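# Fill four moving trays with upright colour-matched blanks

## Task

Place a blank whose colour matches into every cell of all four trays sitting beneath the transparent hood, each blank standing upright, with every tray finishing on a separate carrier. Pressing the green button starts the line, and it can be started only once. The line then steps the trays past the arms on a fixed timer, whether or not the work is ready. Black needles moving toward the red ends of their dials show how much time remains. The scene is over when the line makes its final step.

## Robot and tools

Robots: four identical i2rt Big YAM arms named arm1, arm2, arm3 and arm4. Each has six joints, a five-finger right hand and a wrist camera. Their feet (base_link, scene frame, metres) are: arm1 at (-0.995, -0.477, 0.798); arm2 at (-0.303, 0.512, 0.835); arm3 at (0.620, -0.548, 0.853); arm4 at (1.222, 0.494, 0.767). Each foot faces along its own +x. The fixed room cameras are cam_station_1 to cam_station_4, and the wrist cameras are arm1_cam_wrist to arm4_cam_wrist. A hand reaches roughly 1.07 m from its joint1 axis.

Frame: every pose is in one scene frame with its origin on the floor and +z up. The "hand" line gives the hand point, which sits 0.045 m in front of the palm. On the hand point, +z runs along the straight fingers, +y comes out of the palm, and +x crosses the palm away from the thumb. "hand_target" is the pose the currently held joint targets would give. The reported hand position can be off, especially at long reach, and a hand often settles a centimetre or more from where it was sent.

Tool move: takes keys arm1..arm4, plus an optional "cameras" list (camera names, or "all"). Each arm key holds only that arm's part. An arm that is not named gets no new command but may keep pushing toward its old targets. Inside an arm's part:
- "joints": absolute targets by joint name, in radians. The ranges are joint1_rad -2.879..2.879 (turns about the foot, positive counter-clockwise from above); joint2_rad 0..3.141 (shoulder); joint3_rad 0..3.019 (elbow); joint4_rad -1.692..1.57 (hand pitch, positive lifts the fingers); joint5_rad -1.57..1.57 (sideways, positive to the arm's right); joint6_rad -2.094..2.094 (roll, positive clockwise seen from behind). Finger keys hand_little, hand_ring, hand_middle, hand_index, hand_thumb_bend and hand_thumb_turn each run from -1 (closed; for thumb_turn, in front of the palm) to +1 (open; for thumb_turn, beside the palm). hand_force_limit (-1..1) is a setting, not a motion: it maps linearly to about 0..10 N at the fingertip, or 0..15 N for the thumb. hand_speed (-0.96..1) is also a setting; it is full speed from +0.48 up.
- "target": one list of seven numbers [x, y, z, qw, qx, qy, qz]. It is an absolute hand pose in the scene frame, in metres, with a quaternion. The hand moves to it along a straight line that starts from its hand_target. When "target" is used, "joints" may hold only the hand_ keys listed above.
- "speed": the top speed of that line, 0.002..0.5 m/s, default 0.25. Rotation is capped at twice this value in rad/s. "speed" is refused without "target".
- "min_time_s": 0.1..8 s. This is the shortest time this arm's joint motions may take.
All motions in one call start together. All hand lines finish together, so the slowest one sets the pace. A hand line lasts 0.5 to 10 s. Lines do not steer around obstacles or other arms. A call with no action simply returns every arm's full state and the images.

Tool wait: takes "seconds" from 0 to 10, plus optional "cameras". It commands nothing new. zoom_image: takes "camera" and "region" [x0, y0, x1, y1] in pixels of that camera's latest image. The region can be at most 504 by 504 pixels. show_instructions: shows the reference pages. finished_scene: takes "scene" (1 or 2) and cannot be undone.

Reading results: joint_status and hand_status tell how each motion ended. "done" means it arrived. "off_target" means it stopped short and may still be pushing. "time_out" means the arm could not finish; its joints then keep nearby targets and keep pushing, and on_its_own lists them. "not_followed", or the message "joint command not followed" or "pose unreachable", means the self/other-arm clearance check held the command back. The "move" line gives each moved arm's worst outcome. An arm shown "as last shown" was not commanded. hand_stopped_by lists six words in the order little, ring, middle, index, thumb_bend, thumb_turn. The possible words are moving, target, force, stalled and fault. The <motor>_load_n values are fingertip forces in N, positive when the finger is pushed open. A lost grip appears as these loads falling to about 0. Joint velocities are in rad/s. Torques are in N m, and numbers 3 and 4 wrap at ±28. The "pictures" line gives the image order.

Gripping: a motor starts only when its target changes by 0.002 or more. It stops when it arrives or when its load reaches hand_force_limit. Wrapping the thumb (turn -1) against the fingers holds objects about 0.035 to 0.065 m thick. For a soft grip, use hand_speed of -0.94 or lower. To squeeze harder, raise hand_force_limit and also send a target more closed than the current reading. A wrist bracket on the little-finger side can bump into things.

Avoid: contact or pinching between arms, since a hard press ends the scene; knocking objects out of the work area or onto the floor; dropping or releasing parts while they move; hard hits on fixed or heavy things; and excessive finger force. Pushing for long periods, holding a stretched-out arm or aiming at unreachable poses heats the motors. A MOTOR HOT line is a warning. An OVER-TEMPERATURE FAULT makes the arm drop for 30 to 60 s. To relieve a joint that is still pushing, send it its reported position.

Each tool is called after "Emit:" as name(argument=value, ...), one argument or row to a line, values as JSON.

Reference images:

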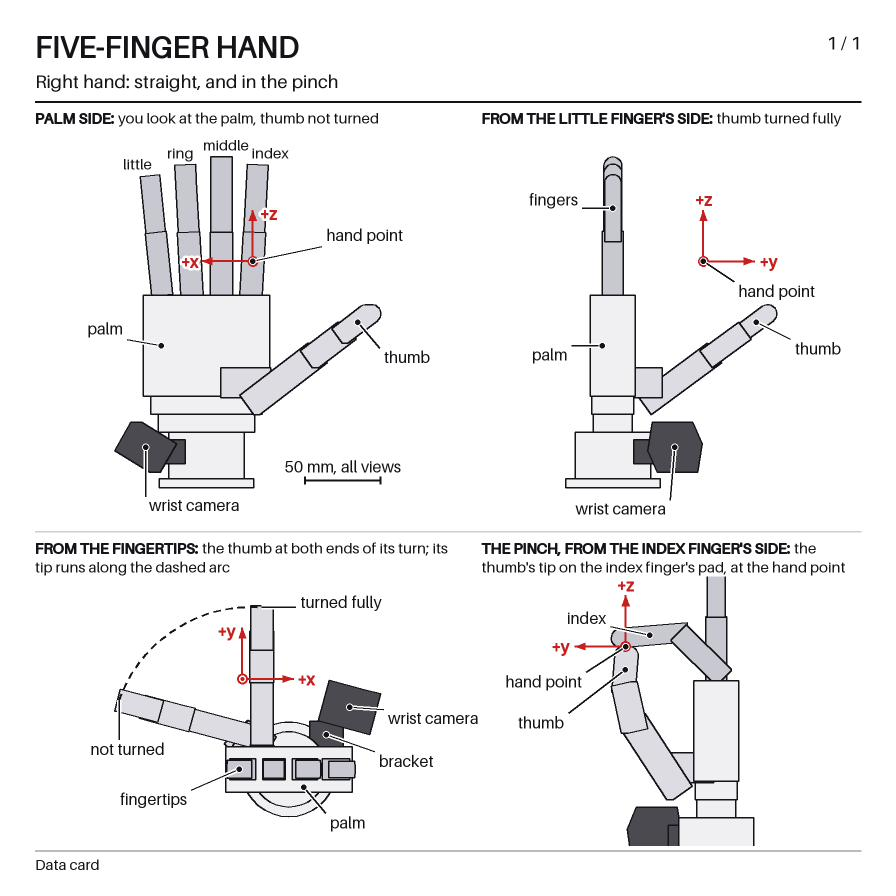

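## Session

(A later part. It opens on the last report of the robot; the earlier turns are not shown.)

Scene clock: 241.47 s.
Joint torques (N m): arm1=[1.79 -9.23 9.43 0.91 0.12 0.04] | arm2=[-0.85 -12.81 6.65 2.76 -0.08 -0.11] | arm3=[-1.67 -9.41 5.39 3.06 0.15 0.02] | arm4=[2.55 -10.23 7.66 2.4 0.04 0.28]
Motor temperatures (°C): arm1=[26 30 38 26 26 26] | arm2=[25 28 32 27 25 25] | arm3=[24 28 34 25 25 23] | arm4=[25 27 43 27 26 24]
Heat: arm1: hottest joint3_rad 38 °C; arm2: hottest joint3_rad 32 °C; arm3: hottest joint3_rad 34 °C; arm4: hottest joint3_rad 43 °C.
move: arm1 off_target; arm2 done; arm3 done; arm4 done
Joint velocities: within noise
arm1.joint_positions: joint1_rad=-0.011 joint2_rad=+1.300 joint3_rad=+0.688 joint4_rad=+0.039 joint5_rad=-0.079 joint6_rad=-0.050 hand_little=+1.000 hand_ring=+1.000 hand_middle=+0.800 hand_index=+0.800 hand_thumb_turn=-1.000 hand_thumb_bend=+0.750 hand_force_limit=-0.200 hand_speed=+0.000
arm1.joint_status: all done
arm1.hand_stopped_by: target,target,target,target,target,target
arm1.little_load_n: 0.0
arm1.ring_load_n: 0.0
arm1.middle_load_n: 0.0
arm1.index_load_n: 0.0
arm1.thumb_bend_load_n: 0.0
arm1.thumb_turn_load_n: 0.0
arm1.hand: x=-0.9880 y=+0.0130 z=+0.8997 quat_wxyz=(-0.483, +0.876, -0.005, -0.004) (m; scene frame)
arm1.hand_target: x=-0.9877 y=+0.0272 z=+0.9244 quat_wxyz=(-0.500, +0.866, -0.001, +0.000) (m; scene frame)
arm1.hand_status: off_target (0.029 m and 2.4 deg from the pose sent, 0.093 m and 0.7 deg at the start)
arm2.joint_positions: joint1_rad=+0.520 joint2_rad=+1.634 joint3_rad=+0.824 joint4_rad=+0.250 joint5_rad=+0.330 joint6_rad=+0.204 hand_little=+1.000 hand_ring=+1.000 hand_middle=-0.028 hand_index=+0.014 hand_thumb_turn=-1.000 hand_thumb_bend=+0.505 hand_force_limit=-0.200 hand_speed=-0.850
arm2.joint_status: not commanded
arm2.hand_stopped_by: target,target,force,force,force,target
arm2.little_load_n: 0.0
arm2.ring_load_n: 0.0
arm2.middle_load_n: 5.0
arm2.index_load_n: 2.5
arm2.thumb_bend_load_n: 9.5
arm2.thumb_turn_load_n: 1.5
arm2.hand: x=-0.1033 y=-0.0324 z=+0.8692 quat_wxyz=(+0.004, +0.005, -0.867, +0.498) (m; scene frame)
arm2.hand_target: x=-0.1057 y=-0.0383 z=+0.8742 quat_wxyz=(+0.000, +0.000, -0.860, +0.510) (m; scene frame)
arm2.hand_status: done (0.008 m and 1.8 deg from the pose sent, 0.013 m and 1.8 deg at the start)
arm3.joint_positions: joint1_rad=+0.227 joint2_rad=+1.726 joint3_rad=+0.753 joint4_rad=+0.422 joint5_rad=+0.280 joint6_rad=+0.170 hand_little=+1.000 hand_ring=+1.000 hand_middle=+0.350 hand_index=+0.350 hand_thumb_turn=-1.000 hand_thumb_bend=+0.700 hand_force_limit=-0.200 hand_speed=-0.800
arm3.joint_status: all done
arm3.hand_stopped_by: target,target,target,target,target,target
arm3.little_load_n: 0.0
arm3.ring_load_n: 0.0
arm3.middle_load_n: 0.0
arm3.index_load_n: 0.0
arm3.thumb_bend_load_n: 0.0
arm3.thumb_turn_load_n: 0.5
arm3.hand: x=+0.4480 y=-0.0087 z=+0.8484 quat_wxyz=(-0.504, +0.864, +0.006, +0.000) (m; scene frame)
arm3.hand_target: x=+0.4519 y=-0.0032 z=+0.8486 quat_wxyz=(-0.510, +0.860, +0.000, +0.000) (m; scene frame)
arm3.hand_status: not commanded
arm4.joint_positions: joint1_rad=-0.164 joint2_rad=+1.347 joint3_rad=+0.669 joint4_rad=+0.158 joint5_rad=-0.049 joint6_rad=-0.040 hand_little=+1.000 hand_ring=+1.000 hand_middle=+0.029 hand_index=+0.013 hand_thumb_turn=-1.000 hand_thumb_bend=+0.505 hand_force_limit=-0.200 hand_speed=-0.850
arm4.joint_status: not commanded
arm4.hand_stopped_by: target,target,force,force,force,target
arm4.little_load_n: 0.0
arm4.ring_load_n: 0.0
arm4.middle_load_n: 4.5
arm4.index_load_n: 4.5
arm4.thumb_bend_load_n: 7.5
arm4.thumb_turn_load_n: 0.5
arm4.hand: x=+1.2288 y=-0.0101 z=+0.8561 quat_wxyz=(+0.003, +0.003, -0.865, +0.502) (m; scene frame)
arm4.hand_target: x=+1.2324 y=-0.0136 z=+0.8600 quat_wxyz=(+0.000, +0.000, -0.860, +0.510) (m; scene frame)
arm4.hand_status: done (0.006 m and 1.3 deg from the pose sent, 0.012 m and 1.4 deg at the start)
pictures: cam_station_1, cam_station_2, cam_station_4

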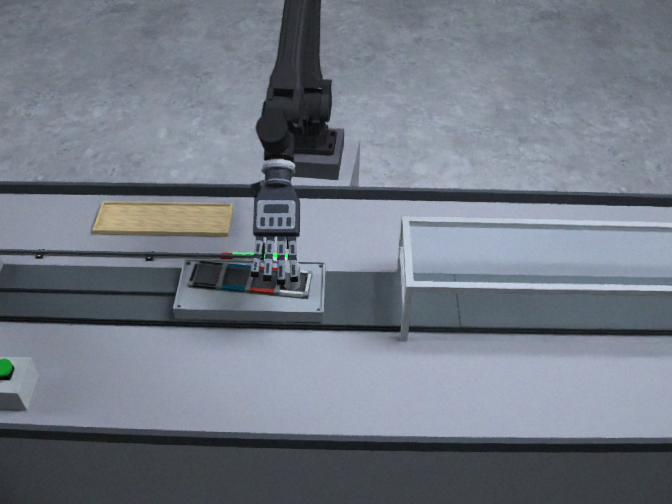

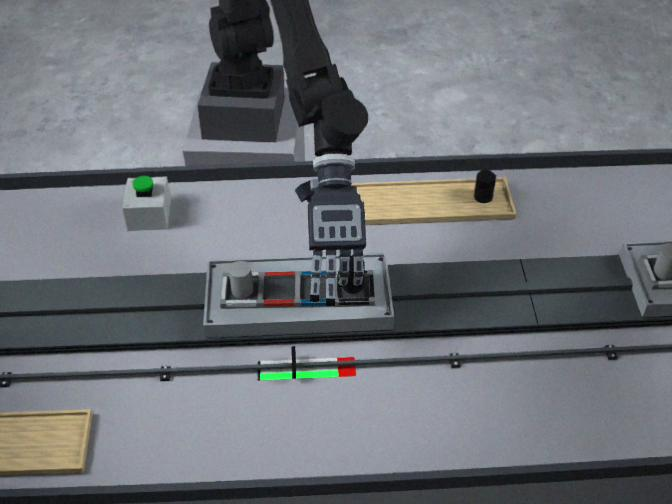

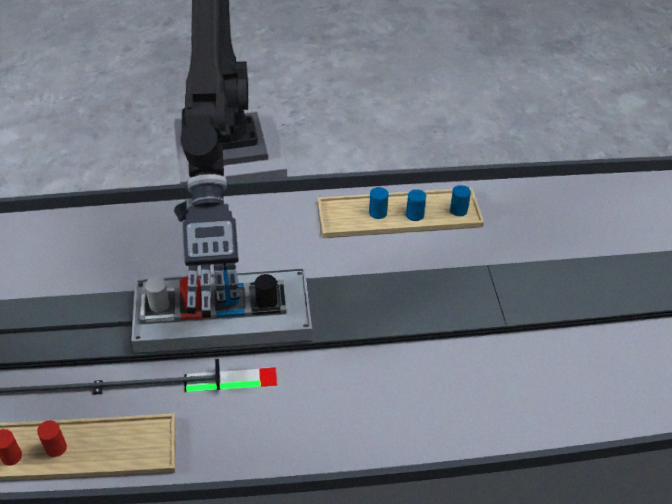

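Emit:
move(
  arm1={"target": [-0.90, -0.10, 0.945, 0.5, -0.866, 0, 0], "speed": 0.2},
  arm2={"target": [-0.1065, -0.041, 0.8665, 0, 0, -0.8599, 0.5105], "speed": 0.03},
  arm3={"target": [0.452, 0.015, 0.939, 0.5, -0.866, 0, 0], "speed": 0.12, "joints": {"hand_speed": 0, "hand_index": 0.8, "hand_middle": 0.8, "hand_thumb_bend": 0.75}},
  arm4={"target": [1.2325, -0.0115, 0.8485, 0, 0, -0.8599, 0.5105], "speed": 0.03},
  cameras=["cam_station_1", "cam_station_2", "cam_station_3", "cam_station_4"],
)

Emit:
zoom_image(
  camera="cam_station_2",
  region=[320, 250, 380, 310],
)

Emit:
zoom_image(
  camera="cam_station_4",
  region=[200, 260, 260, 320],
)

Emit:
zoom_image(
  camera="cam_station_1",
  region=[270, 255, 330, 305],
)

Scene clock: 244.07 s.
Joint torques (N m): arm1=[0.91 -5.42 7.23 0.94 -0.36 -0.02] | arm2=[-0.85 -12.69 6.53 2.78 -0.08 -0.14] | arm3=[-1.79 -10.4 9.7 1.4 0.06 -0.01] | arm4=[2.26 -10.64 7.2 2.89 -0.01 0.27]
Motor temperatures (°C): arm1=[26 30 38 26 26 26] | arm2=[25 28 31 27 25 25] | arm3=[24 28 34 25 25 23] | arm4=[25 27 42 27 26 24]
Heat: arm1: hottest joint3_rad 38 °C; arm2: hottest joint3_rad 31 °C; arm3: hottest joint3_rad 34 °C; arm4: hottest joint3_rad 42 °C.
move: arm1 done; arm2 done; arm3 off_target; arm4 done
Joint velocities: within noise
arm1.joint_positions: joint1_rad=-0.385 joint2_rad=+0.956 joint3_rad=+0.566 joint4_rad=-0.188 joint5_rad=-0.394 joint6_rad=-0.228 hand_little=+1.000 hand_ring=+1.000 hand_middle=+0.800 hand_index=+0.800 hand_thumb_turn=-1.000 hand_thumb_bend=+0.750 hand_force_limit=-0.200 hand_speed=+0.000
arm1.joint_status: not commanded
arm1.hand_stopped_by: target,target,target,target,target,target
arm1.little_load_n: 0.0
arm1.ring_load_n: 0.0
arm1.middle_load_n: 0.0
arm1.index_load_n: 0.0
arm1.thumb_bend_load_n: 0.0
arm1.thumb_turn_load_n: 0.0
arm1.hand: x=-0.8981 y=-0.0957 z=+0.9430 quat_wxyz=(-0.501, +0.866, -0.015, -0.006) (m; scene frame)
arm1.hand_target: x=-0.8969 y=-0.0988 z=+0.9459 quat_wxyz=(-0.501, +0.865, -0.012, -0.003) (m; scene frame)
arm1.hand_status: done (0.005 m and 1.9 deg from the pose sent, 0.150 m and 2.4 deg at the start)
arm2.joint_positions: joint1_rad=+0.517 joint2_rad=+1.653 joint3_rad=+0.824 joint4_rad=+0.275 joint5_rad=+0.325 joint6_rad=+0.204 hand_little=+1.000 hand_ring=+1.000 hand_middle=-0.028 hand_index=+0.014 hand_thumb_turn=-1.000 hand_thumb_bend=+0.505 hand_force_limit=-0.200 hand_speed=-0.850
arm2.joint_status: not commanded
arm2.hand_stopped_by: target,target,force,force,force,target
arm2.little_load_n: 0.0
arm2.ring_load_n: 0.0
arm2.middle_load_n: 5.0
arm2.index_load_n: 2.0
arm2.thumb_bend_load_n: 9.5
arm2.thumb_turn_load_n: 1.5
arm2.hand: x=-0.1031 y=-0.0354 z=+0.8639 quat_wxyz=(+0.002, +0.004, -0.866, +0.500) (m; scene frame)
arm2.hand_target: x=-0.1059 y=-0.0410 z=+0.8671 quat_wxyz=(-0.001, +0.000, -0.860, +0.511) (m; scene frame)
arm2.hand_status: done (0.007 m and 1.5 deg from the pose sent, 0.010 m and 1.8 deg at the start)
arm3.joint_positions: joint1_rad=+0.210 joint2_rad=+1.578 joint3_rad=+0.845 joint4_rad=+0.135 joint5_rad=+0.263 joint6_rad=+0.173 hand_little=+1.000 hand_ring=+1.000 hand_middle=+0.800 hand_index=+0.800 hand_thumb_turn=-1.000 hand_thumb_bend=+0.750 hand_force_limit=-0.200 hand_speed=+0.000
arm3.joint_status: all done
arm3.hand_stopped_by: target,target,target,target,target,target
arm3.little_load_n: 0.0
arm3.ring_load_n: 0.0
arm3.middle_load_n: 0.0
arm3.index_load_n: 0.0
arm3.thumb_bend_load_n: 0.0
arm3.thumb_turn_load_n: 0.0
arm3.hand: x=+0.4516 y=-0.0029 z=+0.9143 quat_wxyz=(-0.484, +0.875, +0.004, +0.003) (m; scene frame)
arm3.hand_target: x=+0.4520 y=+0.0157 z=+0.9396 quat_wxyz=(-0.501, +0.865, -0.002, -0.001) (m; scene frame)
arm3.hand_status: off_target (0.030 m and 2.2 deg from the pose sent, 0.094 m and 0.9 deg at the start)
arm4.joint_positions: joint1_rad=-0.164 joint2_rad=+1.362 joint3_rad=+0.652 joint4_rad=+0.187 joint5_rad=-0.049 joint6_rad=-0.040 hand_little=+1.000 hand_ring=+1.000 hand_middle=+0.029 hand_index=+0.013 hand_thumb_turn=-1.000 hand_thumb_bend=+0.505 hand_force_limit=-0.200 hand_speed=-0.850
arm4.joint_status: not commanded
arm4.hand_stopped_by: target,target,force,force,force,target
arm4.little_load_n: 0.0
arm4.ring_load_n: -0.5
arm4.middle_load_n: 4.5
arm4.index_load_n: 4.5
arm4.thumb_bend_load_n: 7.5
arm4.thumb_turn_load_n: 0.5
arm4.hand: x=+1.2290 y=-0.0075 z=+0.8463 quat_wxyz=(+0.003, +0.003, -0.866, +0.500) (m; scene frame)
arm4.hand_target: x=+1.2325 y=-0.0110 z=+0.8477 quat_wxyz=(+0.000, +0.000, -0.861, +0.509) (m; scene frame)
arm4.hand_status: done (0.006 m and 1.4 deg from the pose sent, 0.009 m and 1.3 deg at the start)
pictures: cam_station_1, cam_station_2, cam_station_3, cam_station_4

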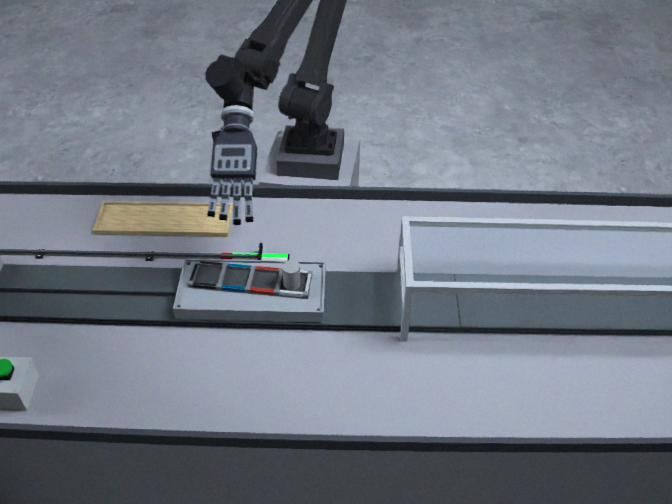

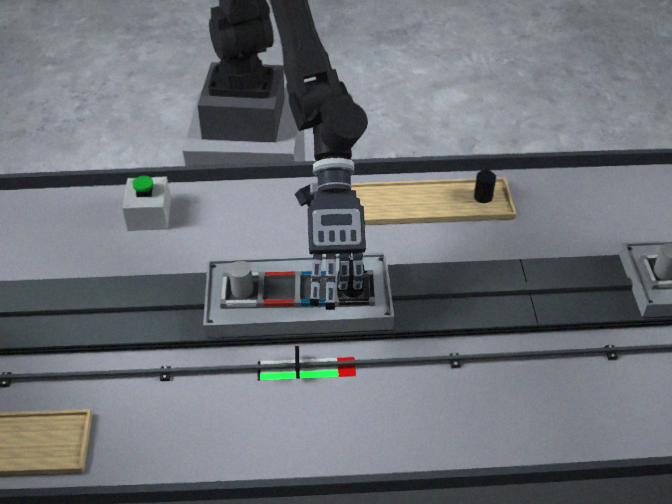

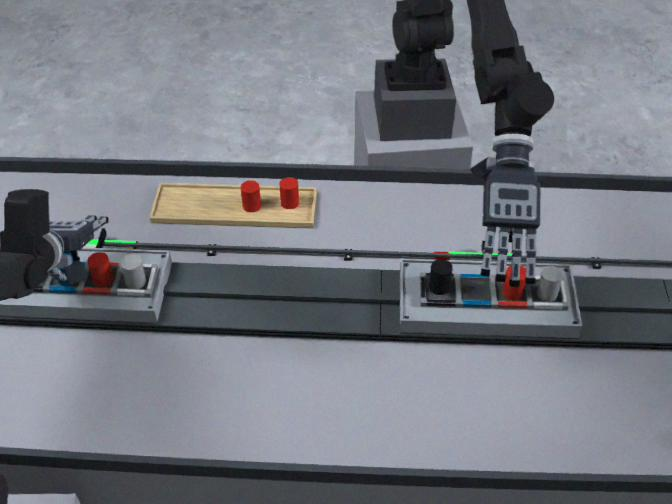

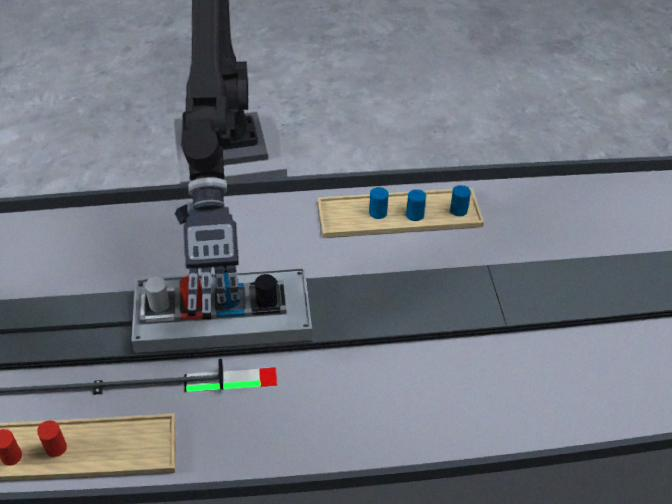

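Scaled by 8.400.

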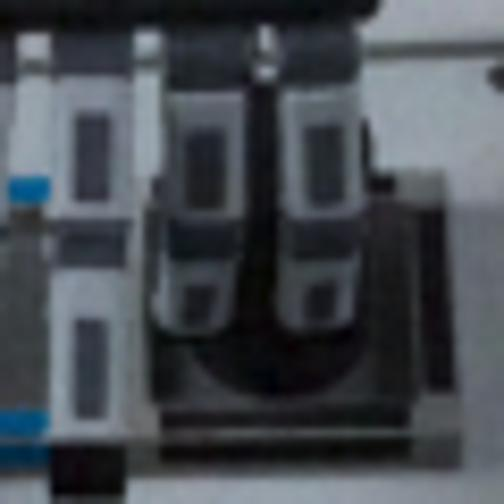

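Scaled by 8.400.

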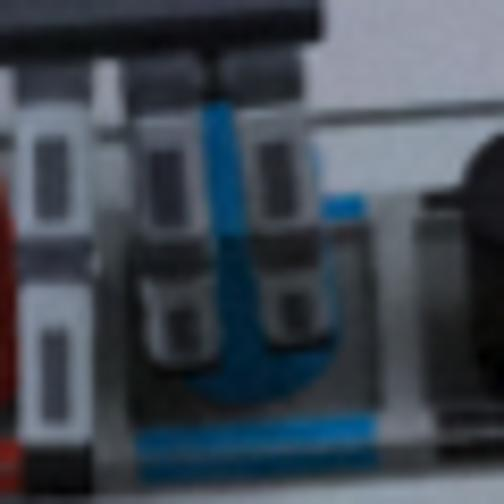

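Scaled by 8.400.

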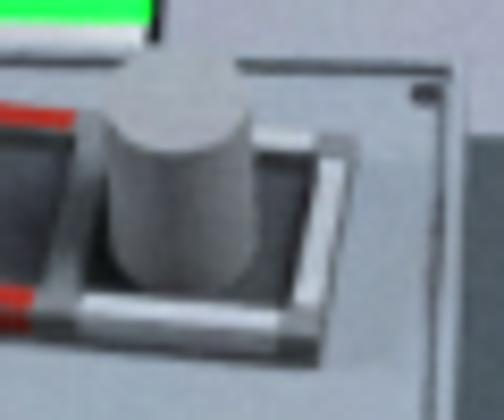

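Emit:
move(
  arm1={"target": [-0.86, -0.16, 0.96, 0.5, -0.866, 0, 0], "speed": 0.15},
  arm2={"target": [-0.1065, -0.0405, 0.8645, 0, 0, -0.8599, 0.5105], "speed": 0.03},
  arm3={"target": [0.58, -0.12, 0.955, 0.5, -0.866, 0, 0], "speed": 0.2},
  arm4={"target": [1.2325, -0.0115, 0.8465, 0, 0, -0.8599, 0.5105], "speed": 0.03},
  cameras=["cam_station_3"],
)

Emit:
zoom_image(
  camera="cam_station_3",
  region=[480, 250, 540, 310],
)

Emit:
move(
  arm2={"joints": {"hand_speed": -0.8, "hand_index": 0.35, "hand_middle": 0.35, "hand_thumb_bend": 0.7}},
  arm4={"joints": {"hand_speed": -0.8, "hand_index": 0.35, "hand_middle": 0.35, "hand_thumb_bend": 0.7}},
  arm3={"target": [0.80, -0.19, 0.94, 0.5, -0.866, 0, 0], "speed": 0.25},
)

Emit:
move(
  arm2={"target": [-0.1055, -0.059, 0.954, 0, 0, -0.866, 0.5], "speed": 0.12, "joints": {"hand_speed": 0, "hand_index": 0.8, "hand_middle": 0.8, "hand_thumb_bend": 0.75}},
  arm4={"target": [1.2325, -0.03, 0.94, 0, 0, -0.866, 0.5], "speed": 0.12, "joints": {"hand_speed": 0, "hand_index": 0.8, "hand_middle": 0.8, "hand_thumb_bend": 0.75}},
  arm3={"target": [0.922, -0.228, 0.91, 0.5, -0.866, 0, 0], "speed": 0.2, "joints": {"hand_index": 0.4, "hand_middle": 0.4, "hand_thumb_bend": 0.7}},
  cameras=["arm3_cam_wrist", "cam_station_2", "cam_station_4"],
)

Scene clock: 246.90 s.
Joint torques (N m): arm1=[0.97 -4.07 7.8 0.8 -0.53 -0.04] | arm2=[-0.85 -12.69 6.28 2.78 -0.03 -0.13] | arm3=[-1.44 -5.42 6.43 1.5 -0.02 -0.19] | arm4=[2.37 -9.82 7.02 2.7 0.02 0.24]
Motor temperatures (°C): arm1=[26 30 38 26 26 26] | arm2=[25 28 31 27 25 25] | arm3=[24 28 34 25 25 23] | arm4=[25 27 42 27 26 24]
Heat: arm1: hottest joint3_rad 38 °C; arm2: hottest joint3_rad 31 °C; arm3: hottest joint3_rad 34 °C; arm4: hottest joint3_rad 42 °C.
move: arm1 done; arm2 done; arm3 done; arm4 done
Joint velocities: within noise
arm1.joint_positions: joint1_rad=-0.635 joint2_rad=+0.839 joint3_rad=+0.561 joint4_rad=-0.389 joint5_rad=-0.606 joint6_rad=-0.415 hand_little=+1.000 hand_ring=+1.000 hand_middle=+0.800 hand_index=+0.800 hand_thumb_turn=-1.000 hand_thumb_bend=+0.750 hand_force_limit=-0.200 hand_speed=+0.000
arm1.joint_status: not commanded
arm1.hand_stopped_by: target,target,target,target,target,target
arm1.little_load_n: 0.0
arm1.ring_load_n: 0.0
arm1.middle_load_n: 0.0
arm1.index_load_n: 0.0
arm1.thumb_bend_load_n: 0.0
arm1.thumb_turn_load_n: 0.0
arm1.hand: x=-0.8619 y=-0.1576 z=+0.9550 quat_wxyz=(-0.499, +0.867, -0.005, -0.006) (m; scene frame)
arm1.hand_target: x=-0.8606 y=-0.1592 z=+0.9608 quat_wxyz=(-0.501, +0.865, -0.001, -0.002) (m; scene frame)
arm1.hand_status: done (0.006 m and 0.9 deg from the pose sent, 0.077 m and 1.9 deg at the start)
arm2.joint_positions: joint1_rad=+0.517 joint2_rad=+1.657 joint3_rad=+0.824 joint4_rad=+0.279 joint5_rad=+0.325 joint6_rad=+0.204 hand_little=+1.000 hand_ring=+1.000 hand_middle=-0.028 hand_index=+0.014 hand_thumb_turn=-1.000 hand_thumb_bend=+0.505 hand_force_limit=-0.200 hand_speed=-0.850
arm2.joint_status: not commanded
arm2.hand_stopped_by: target,target,force,force,force,target
arm2.little_load_n: 0.0
arm2.ring_load_n: 0.0
arm2.middle_load_n: 5.0
arm2.index_load_n: 2.5
arm2.thumb_bend_load_n: 9.0
arm2.thumb_turn_load_n: 1.5
arm2.hand: x=-0.1030 y=-0.0358 z=+0.8622 quat_wxyz=(+0.002, +0.004, -0.866, +0.500) (m; scene frame)
arm2.hand_target: x=-0.1065 y=-0.0403 z=+0.8641 quat_wxyz=(+0.000, +0.000, -0.860, +0.510) (m; scene frame)
arm2.hand_status: done (0.006 m and 1.5 deg from the pose sent, 0.006 m and 1.5 deg at the start)
arm3.joint_positions: joint1_rad=-0.078 joint2_rad=+1.125 joint3_rad=+0.524 joint4_rad=+0.070 joint5_rad=+0.019 joint6_rad=+0.055 hand_little=+1.000 hand_ring=+1.000 hand_middle=+0.800 hand_index=+0.800 hand_thumb_turn=-1.000 hand_thumb_bend=+0.750 hand_force_limit=-0.200 hand_speed=+0.000
arm3.joint_status: not commanded
arm3.hand_stopped_by: target,target,target,target,target,target
arm3.little_load_n: -0.5
arm3.ring_load_n: 0.0
arm3.middle_load_n: 0.0
arm3.index_load_n: 0.0
arm3.thumb_bend_load_n: 0.0
arm3.thumb_turn_load_n: 0.0
arm3.hand: x=+0.5760 y=-0.1130 z=+0.9575 quat_wxyz=(-0.503, +0.864, -0.013, -0.010) (m; scene frame)
arm3.hand_target: x=+0.5806 y=-0.1185 z=+0.9553 quat_wxyz=(-0.499, +0.866, -0.008, -0.004) (m; scene frame)
arm3.hand_status: done (0.008 m and 2.0 deg from the pose sent, 0.178 m and 2.2 deg at the start)
arm4.joint_positions: joint1_rad=-0.164 joint2_rad=+1.365 joint3_rad=+0.652 joint4_rad=+0.197 joint5_rad=-0.049 joint6_rad=-0.040 hand_little=+1.000 hand_ring=+1.000 hand_middle=+0.029 hand_index=+0.013 hand_thumb_turn=-1.000 hand_thumb_bend=+0.505 hand_force_limit=-0.200 hand_speed=-0.850
arm4.joint_status: not commanded
arm4.hand_stopped_by: target,target,force,force,force,target
arm4.little_load_n: 0.0
arm4.ring_load_n: 0.0
arm4.middle_load_n: 4.5
arm4.index_load_n: 4.5
arm4.thumb_bend_load_n: 7.5
arm4.thumb_turn_load_n: 0.5
arm4.hand: x=+1.2289 y=-0.0091 z=+0.8467 quat_wxyz=(+0.003, +0.003, -0.864, +0.503) (m; scene frame)
arm4.hand_target: x=+1.2324 y=-0.0117 z=+0.8470 quat_wxyz=(+0.000, +0.000, -0.860, +0.511) (m; scene frame)
arm4.hand_status: done (0.004 m and 1.1 deg from the pose sent, 0.005 m and 1.4 deg at the start)
pictures: cam_station_3

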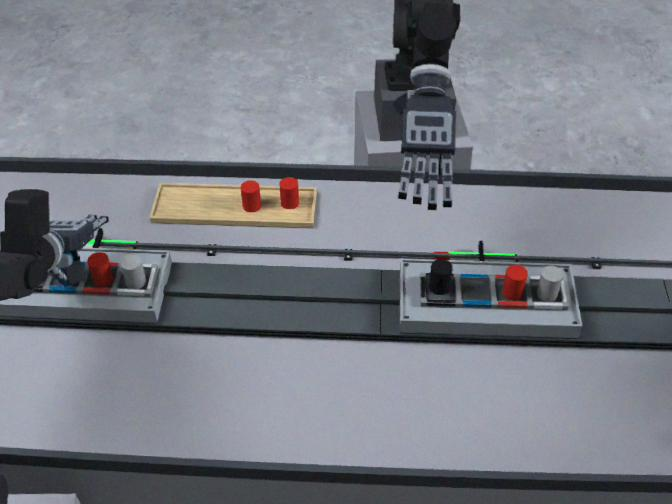

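Scaled by 8.400.

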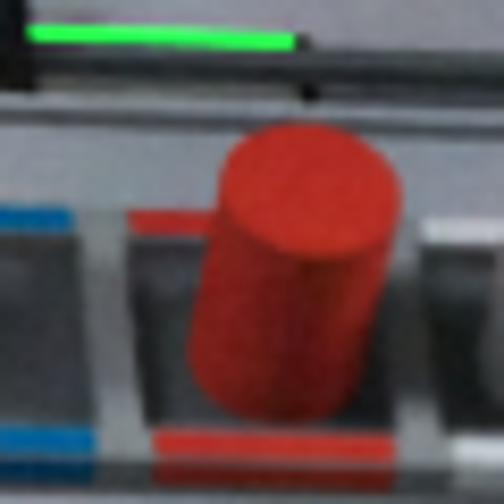

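Scene clock: 248.90 s.
Joint torques (N m): arm1=[0.91 -4.13 7.8 0.8 -0.53 -0.03] | arm2=[-0.85 -12.69 6.3 2.47 -0.03 -0.13] | arm3=[-1.26 -3.43 10.07 1.24 -0.37 -0.2] | arm4=[1.85 -10.05 7.25 2.5 -0.01 0.22]
Motor temperatures (°C): arm1=[26 30 38 26 26 26] | arm2=[25 28 31 27 25 25] | arm3=[24 28 34 25 25 23] | arm4=[25 27 42 27 26 24]
Heat: arm1: hottest joint3_rad 38 °C; arm2: hottest joint3_rad 31 °C; arm3: hottest joint3_rad 34 °C; arm4: hottest joint3_rad 42 °C.
move: arm2 done; arm3 off_target; arm4 done
Joint velocities: within noise
arm1: as last shown
arm1.index_load_n: -0.5
arm1.hand_target: x=-0.8606 y=-0.1591 z=+0.9609 quat_wxyz=(-0.501, +0.865, -0.001, -0.002) (m; scene frame)
arm2.joint_positions: joint1_rad=+0.517 joint2_rad=+1.656 joint3_rad=+0.824 joint4_rad=+0.287 joint5_rad=+0.325 joint6_rad=+0.206 hand_little=+1.000 hand_ring=+1.000 hand_middle=+0.350 hand_index=+0.350 hand_thumb_turn=-1.000 hand_thumb_bend=+0.700 hand_force_limit=-0.200 hand_speed=-0.800
arm2.joint_status: all done
arm2.hand_stopped_by: target,target,target,target,target,target
arm2.little_load_n: 0.0
arm2.ring_load_n: 0.0
arm2.middle_load_n: 0.0
arm2.index_load_n: 0.0
arm2.thumb_bend_load_n: 0.0
arm2.thumb_turn_load_n: 0.0
arm2.hand: x=-0.1022 y=-0.0373 z=+0.8647 quat_wxyz=(+0.000, +0.003, -0.864, +0.504) (m; scene frame)
arm2.hand_target: x=-0.1061 y=-0.0404 z=+0.8649 quat_wxyz=(+0.000, -0.001, -0.860, +0.510) (m; scene frame)
arm2.hand_status: not commanded
arm3.joint_positions: joint1_rad=-0.865 joint2_rad=+1.171 joint3_rad=+0.500 joint4_rad=-0.029 joint5_rad=-0.628 joint6_rad=-0.408 hand_little=+1.000 hand_ring=+1.000 hand_middle=+0.800 hand_index=+0.800 hand_thumb_turn=-1.000 hand_thumb_bend=+0.750 hand_force_limit=-0.200 hand_speed=+0.000
arm3.joint_status: not commanded
arm3.hand_stopped_by: target,target,target,target,target,target
arm3.little_load_n: 0.0
arm3.ring_load_n: 0.0
arm3.middle_load_n: 0.0
arm3.index_load_n: 0.0
arm3.thumb_bend_load_n: 0.0
arm3.thumb_turn_load_n: 0.0
arm3.hand: x=+0.7864 y=-0.2012 z=+0.9279 quat_wxyz=(-0.495, +0.869, -0.019, -0.010) (m; scene frame)
arm3.hand_target: x=+0.8013 y=-0.1904 z=+0.9422 quat_wxyz=(-0.503, +0.864, -0.010, +0.001) (m; scene frame)
arm3.hand_status: off_target (0.021 m and 2.6 deg from the pose sent, 0.237 m and 2.0 deg at the start)
arm4.joint_positions: joint1_rad=-0.164 joint2_rad=+1.365 joint3_rad=+0.652 joint4_rad=+0.204 joint5_rad=-0.049 joint6_rad=-0.040 hand_little=+1.000 hand_ring=+1.000 hand_middle=+0.350 hand_index=+0.350 hand_thumb_turn=-1.000 hand_thumb_bend=+0.700 hand_force_limit=-0.200 hand_speed=-0.800
arm4.joint_status: all done
arm4.hand_stopped_by: target,target,target,target,target,target
arm4.little_load_n: 0.0
arm4.ring_load_n: -0.5
arm4.middle_load_n: 0.0
arm4.index_load_n: 0.0
arm4.thumb_bend_load_n: 0.5
arm4.thumb_turn_load_n: 0.0
arm4.hand: x=+1.2288 y=-0.0105 z=+0.8482 quat_wxyz=(+0.004, +0.003, -0.862, +0.506) (m; scene frame)
arm4.hand_target: x=+1.2324 y=-0.0117 z=+0.8470 quat_wxyz=(+0.000, +0.000, -0.860, +0.511) (m; scene frame)
arm4.hand_status: not commanded
pictures: none

Scene clock: 250.67 s.
Joint torques (N m): arm1=[0.97 -4.13 7.8 0.8 -0.52 -0.03] | arm2=[-0.85 -13.27 12.74 0.68 -0.1 -0.17] | arm3=[-0.97 -6.18 9.24 0.92 -0.56 -0.2] | arm4=[2.14 -10.58 13.14 1.14 0.09 0.22]
Motor temperatures (°C): arm1=[26 30 38 26 26 26] | arm2=[25 28 31 27 25 25] | arm3=[24 28 34 25 25 23] | arm4=[25 27 42 26 26 24]
Heat: arm1: hottest joint3_rad 38 °C; arm2: hottest joint3_rad 31 °C; arm3: hottest joint3_rad 34 °C; arm4: hottest joint3_rad 42 °C.
move: arm2 off_target; arm3 off_target; arm4 off_target
Joint velocities: within noise
arm1: as last shown
arm1.middle_load_n: -0.5
arm1.index_load_n: 0.0
arm2.joint_positions: joint1_rad=+0.498 joint2_rad=+1.538 joint3_rad=+0.923 joint4_rad=+0.025 joint5_rad=+0.307 joint6_rad=+0.210 hand_little=+1.000 hand_ring=+1.000 hand_middle=+0.800 hand_index=+0.800 hand_thumb_turn=-1.000 hand_thumb_bend=+0.750 hand_force_limit=-0.200 hand_speed=+0.000
arm2.joint_status: all done
arm2.hand_stopped_by: target,target,target,target,target,target
arm2.little_load_n: 0.0
arm2.ring_load_n: 0.0
arm2.middle_load_n: 0.0
arm2.index_load_n: 0.0
arm2.thumb_bend_load_n: 0.0
arm2.thumb_turn_load_n: 0.0
arm2.hand: x=-0.1069 y=-0.0418 z=+0.9272 quat_wxyz=(+0.003, +0.001, -0.875, +0.484) (m; scene frame)
arm2.hand_target: x=-0.1048 y=-0.0594 z=+0.9535 quat_wxyz=(-0.001, -0.002, -0.866, +0.500) (m; scene frame)
arm2.hand_status: off_target (0.032 m and 2.1 deg from the pose sent, 0.092 m and 0.6 deg at the start)
arm3.joint_positions: joint1_rad=-1.169 joint2_rad=+1.449 joint3_rad=+0.687 joint4_rad=-0.147 joint5_rad=-0.852 joint6_rad=-0.718 hand_little=+1.000 hand_ring=+1.000 hand_middle=+0.400 hand_index=+0.400 hand_thumb_turn=-1.000 hand_thumb_bend=+0.700 hand_force_limit=-0.200 hand_speed=+0.000
arm3.joint_status: all done
arm3.hand_stopped_by: target,target,target,target,target,target
arm3.little_load_n: 0.0
arm3.ring_load_n: 0.0
arm3.middle_load_n: 0.0
arm3.index_load_n: 0.0
arm3.thumb_bend_load_n: -0.5
arm3.thumb_turn_load_n: 0.0
arm3.hand: x=+0.9022 y=-0.2356 z=+0.9007 quat_wxyz=(-0.496, +0.868, -0.012, -0.013) (m; scene frame)
arm3.hand_target: x=+0.9193 y=-0.2289 z=+0.9099 quat_wxyz=(-0.501, +0.865, -0.002, -0.003) (m; scene frame)
arm3.hand_status: off_target (0.023 m and 2.1 deg from the pose sent, 0.139 m and 2.6 deg at the start)
arm4.joint_positions: joint1_rad=-0.163 joint2_rad=+1.267 joint3_rad=+0.787 joint4_rad=-0.098 joint5_rad=-0.047 joint6_rad=-0.039 hand_little=+1.000 hand_ring=+1.000 hand_middle=+0.800 hand_index=+0.800 hand_thumb_turn=-1.000 hand_thumb_bend=+0.750 hand_force_limit=-0.200 hand_speed=+0.000
arm4.joint_status: all done
arm4.hand_stopped_by: target,target,target,target,target,target
arm4.little_load_n: 0.0
arm4.ring_load_n: 0.0
arm4.middle_load_n: 0.0
arm4.index_load_n: -0.5
arm4.thumb_bend_load_n: 0.0
arm4.thumb_turn_load_n: 0.0
arm4.hand: x=+1.2293 y=-0.0097 z=+0.9053 quat_wxyz=(+0.002, +0.002, -0.879, +0.476) (m; scene frame)
arm4.hand_target: x=+1.2320 y=-0.0293 z=+0.9395 quat_wxyz=(+0.000, +0.000, -0.866, +0.500) (m; scene frame)
arm4.hand_status: off_target (0.040 m and 3.1 deg from the pose sent, 0.094 m and 1.0 deg at the start)
pictures: arm3_cam_wrist, cam_station_2, cam_station_4
camera_calibration:
arm3_cam_wrist: T_world_to_cam=[[0.250454, -0.503211, -0.827074, 0.396906], [-0.753229, -0.637984, 0.160071, 0.365646], [-0.608209, 0.582886, -0.538818, 1.2881], [0, 0, 0, 1]] pos_world=[0.959444, -0.317813, 0.963793]

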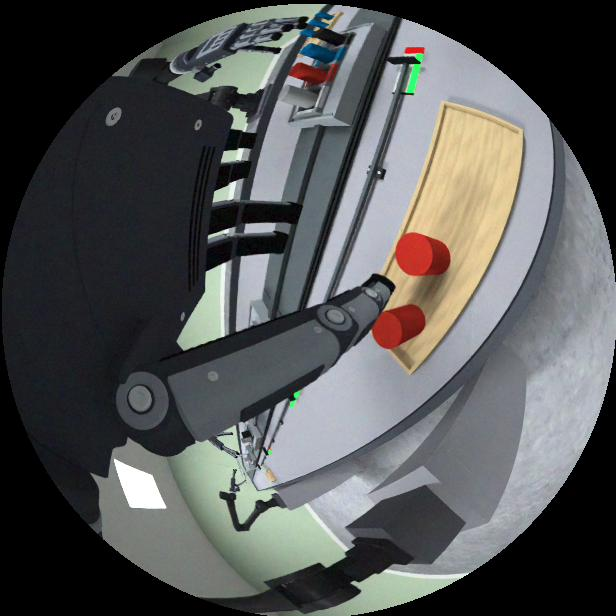

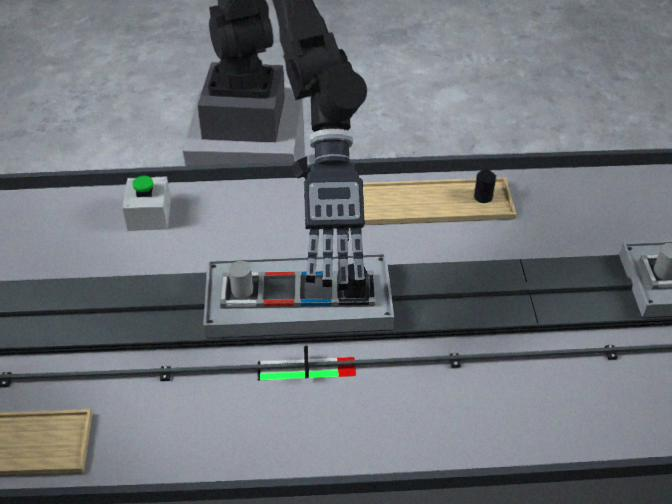

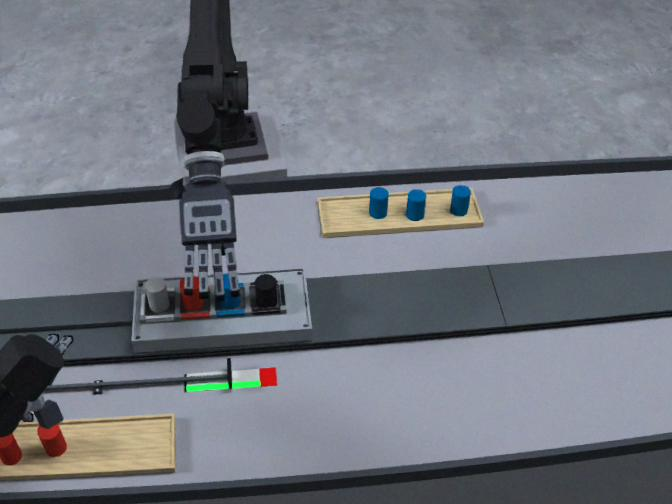

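Emit:
zoom_image(
  camera="arm3_cam_wrist",
  region=[360, 200, 470, 310],
)

Emit:
move(
  arm2={"target": [-0.01, 0.10, 0.965, 0, 0, -0.866, 0.5], "speed": 0.2},
  arm4={"target": [1.32, 0.10, 0.96, 0, 0, -0.866, 0.5], "speed": 0.2},
  arm3={"target": [0.925, -0.232, 0.87, 0.5, -0.866, 0, 0], "speed": 0.1},
  cameras=["arm3_cam_wrist", "cam_station_2", "cam_station_4"],
)

Emit:
zoom_image(
  camera="arm3_cam_wrist",
  region=[340, 200, 450, 310],
)

Emit:
zoom_image(
  camera="cam_station_2",
  region=[320, 250, 380, 310],
)

Emit:
zoom_image(
  camera="cam_station_4",
  region=[200, 260, 260, 320],
)

Scaled by 4.582 from the camera's 616x616 image, which has a finer 880x880 frame.

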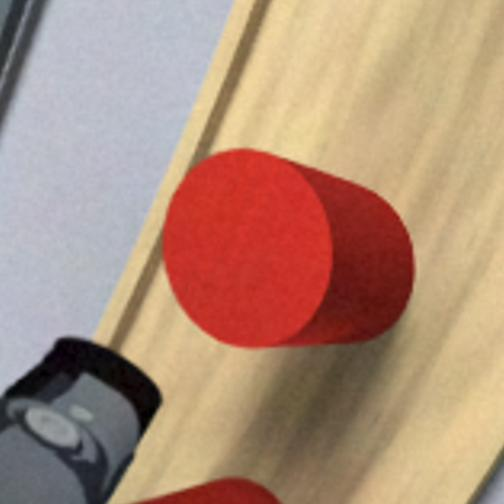

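Scene clock: 253.30 s.
Joint torques (N m): arm1=[0.97 -4.13 7.8 0.81 -0.53 -0.03] | arm2=[0.44 -9.82 7.87 0.54 0.4 -0.01] | arm3=[-1.38 -6.89 6.54 2.29 -0.57 -0.19] | arm4=[2.49 -5.42 8.51 0.92 0.19 0.35]
Motor temperatures (°C): arm1=[26 30 38 26 26 26] | arm2=[25 28 31 27 25 25] | arm3=[24 28 34 25 25 23] | arm4=[25 27 42 26 26 24]
Heat: arm1: hottest joint3_rad 38 °C; arm2: hottest joint3_rad 31 °C; arm3: hottest joint3_rad 34 °C; arm4: hottest joint3_rad 42 °C.
move: arm2 done; arm3 off_target; arm4 off_target
Joint velocities: within noise
arm1: as last shown
arm1.middle_load_n: 0.0
arm2.joint_positions: joint1_rad=+0.877 joint2_rad=+1.297 joint3_rad=+0.795 joint4_rad=-0.142 joint5_rad=+0.629 joint6_rad=+0.423 hand_little=+1.000 hand_ring=+1.000 hand_middle=+0.800 hand_index=+0.800 hand_thumb_turn=-1.000 hand_thumb_bend=+0.750 hand_force_limit=-0.200 hand_speed=+0.000
arm2.joint_status: not commanded
arm2.hand_stopped_by: target,target,target,target,target,target
arm2.little_load_n: 0.0
arm2.ring_load_n: -0.5
arm2.middle_load_n: 0.0
arm2.index_load_n: 0.0
arm2.thumb_bend_load_n: 0.0
arm2.thumb_turn_load_n: 0.0
arm2.hand: x=-0.0107 y=+0.0934 z=+0.9679 quat_wxyz=(+0.003, +0.005, -0.862, +0.506) (m; scene frame)
arm2.hand_target: x=-0.0127 y=+0.0989 z=+0.9664 quat_wxyz=(+0.004, +0.004, -0.864, +0.503) (m; scene frame)
arm2.hand_status: done (0.007 m and 1.1 deg from the pose sent, 0.176 m and 2.1 deg at the start)
arm3.joint_positions: joint1_rad=-1.169 joint2_rad=+1.545 joint3_rad=+0.687 joint4_rad=-0.063 joint5_rad=-0.857 joint6_rad=-0.741 hand_little=+1.000 hand_ring=+1.000 hand_middle=+0.400 hand_index=+0.400 hand_thumb_turn=-1.000 hand_thumb_bend=+0.700 hand_force_limit=-0.200 hand_speed=+0.000
arm3.joint_status: not commanded
arm3.hand_stopped_by: target,target,target,target,target,target
arm3.little_load_n: 0.0
arm3.ring_load_n: 0.0
arm3.middle_load_n: 0.0
arm3.index_load_n: 0.0
arm3.thumb_bend_load_n: 0.0
arm3.thumb_turn_load_n: 0.0
arm3.hand: x=+0.9098 y=-0.2314 z=+0.8703 quat_wxyz=(-0.495, +0.869, -0.004, -0.014) (m; scene frame)
arm3.hand_target: x=+0.9217 y=-0.2298 z=+0.8706 quat_wxyz=(-0.500, +0.866, +0.004, -0.002) (m; scene frame)
arm3.hand_status: off_target (0.015 m and 1.8 deg from the pose sent, 0.038 m and 2.1 deg at the start)
arm4.joint_positions: joint1_rad=+0.166 joint2_rad=+0.880 joint3_rad=+0.664 joint4_rad=-0.302 joint5_rad=+0.217 joint6_rad=+0.109 hand_little=+1.000 hand_ring=+1.000 hand_middle=+0.800 hand_index=+0.800 hand_thumb_turn=-1.000 hand_thumb_bend=+0.750 hand_force_limit=-0.200 hand_speed=+0.000
arm4.joint_status: not commanded
arm4.hand_stopped_by: target,target,target,target,target,target
arm4.little_load_n: 0.0
arm4.ring_load_n: 0.0
arm4.middle_load_n: 0.0
arm4.index_load_n: 0.0
arm4.thumb_bend_load_n: 0.0
arm4.thumb_turn_load_n: 0.0
arm4.hand: x=+1.3261 y=+0.0928 z=+0.9670 quat_wxyz=(-0.003, +0.015, -0.861, +0.508) (m; scene frame)
arm4.hand_target: x=+1.3267 y=+0.0994 z=+0.9605 quat_wxyz=(-0.004, +0.011, -0.866, +0.501) (m; scene frame)
arm4.hand_status: off_target (0.012 m and 2.0 deg from the pose sent, 0.153 m and 3.1 deg at the start)
pictures: arm3_cam_wrist, cam_station_2, cam_station_4
camera_calibration:
arm3_cam_wrist: T_world_to_cam=[[0.263862, -0.501497, -0.82394, 0.357494], [-0.744976, -0.648553, 0.156172, 0.372286], [-0.612689, 0.572608, -0.544732, 1.28082], [0, 0, 0, 1]] pos_world=[0.967757, -0.312677, 0.934114]

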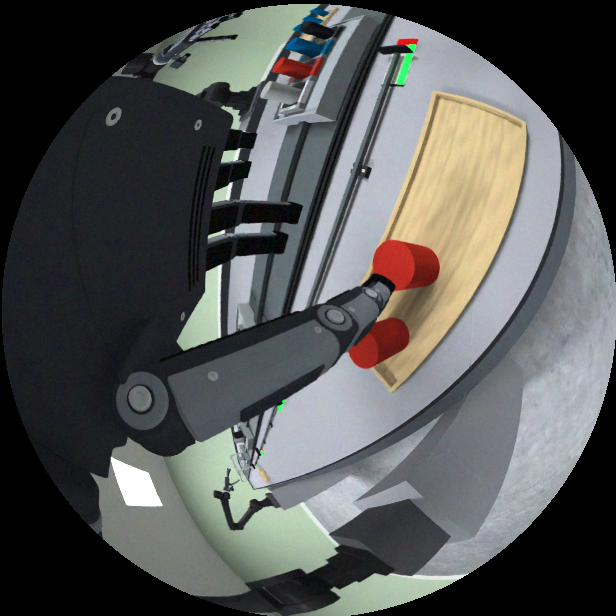

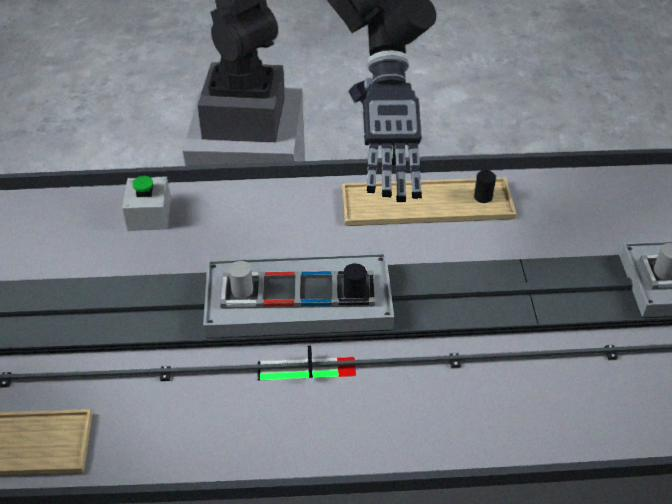

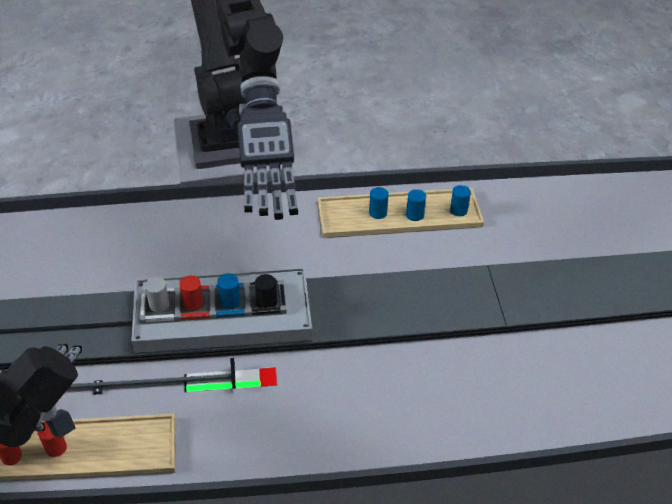

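Scaled by 4.582 from the camera's 616x616 image, which has a finer 880x880 frame.

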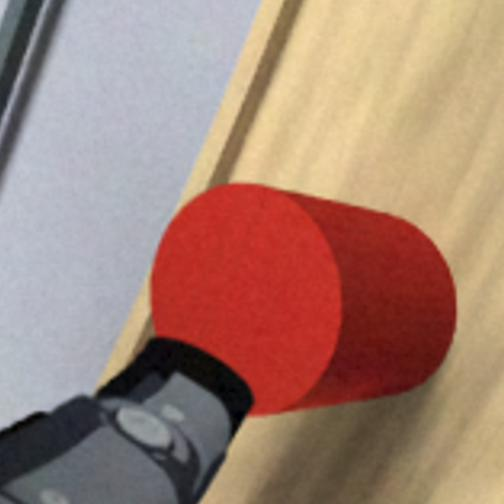

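Scaled by 8.400.

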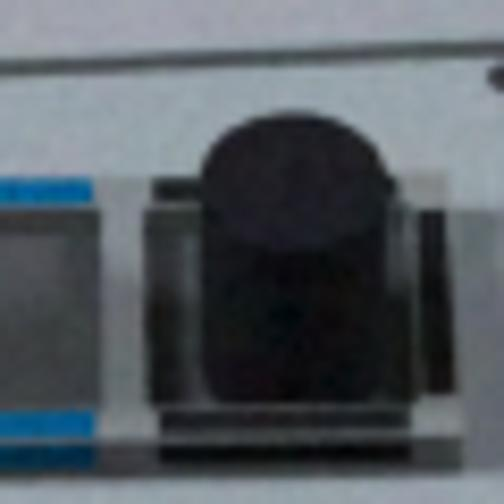

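Scaled by 8.400.

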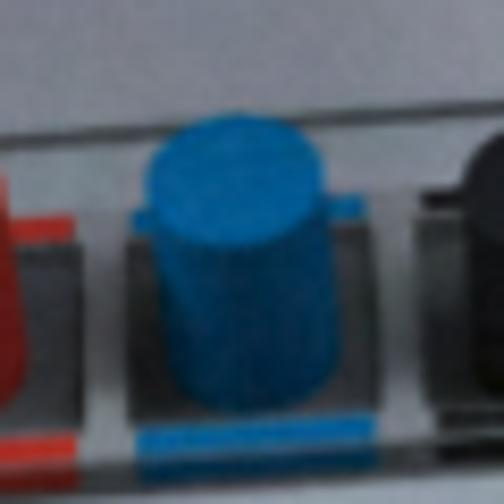

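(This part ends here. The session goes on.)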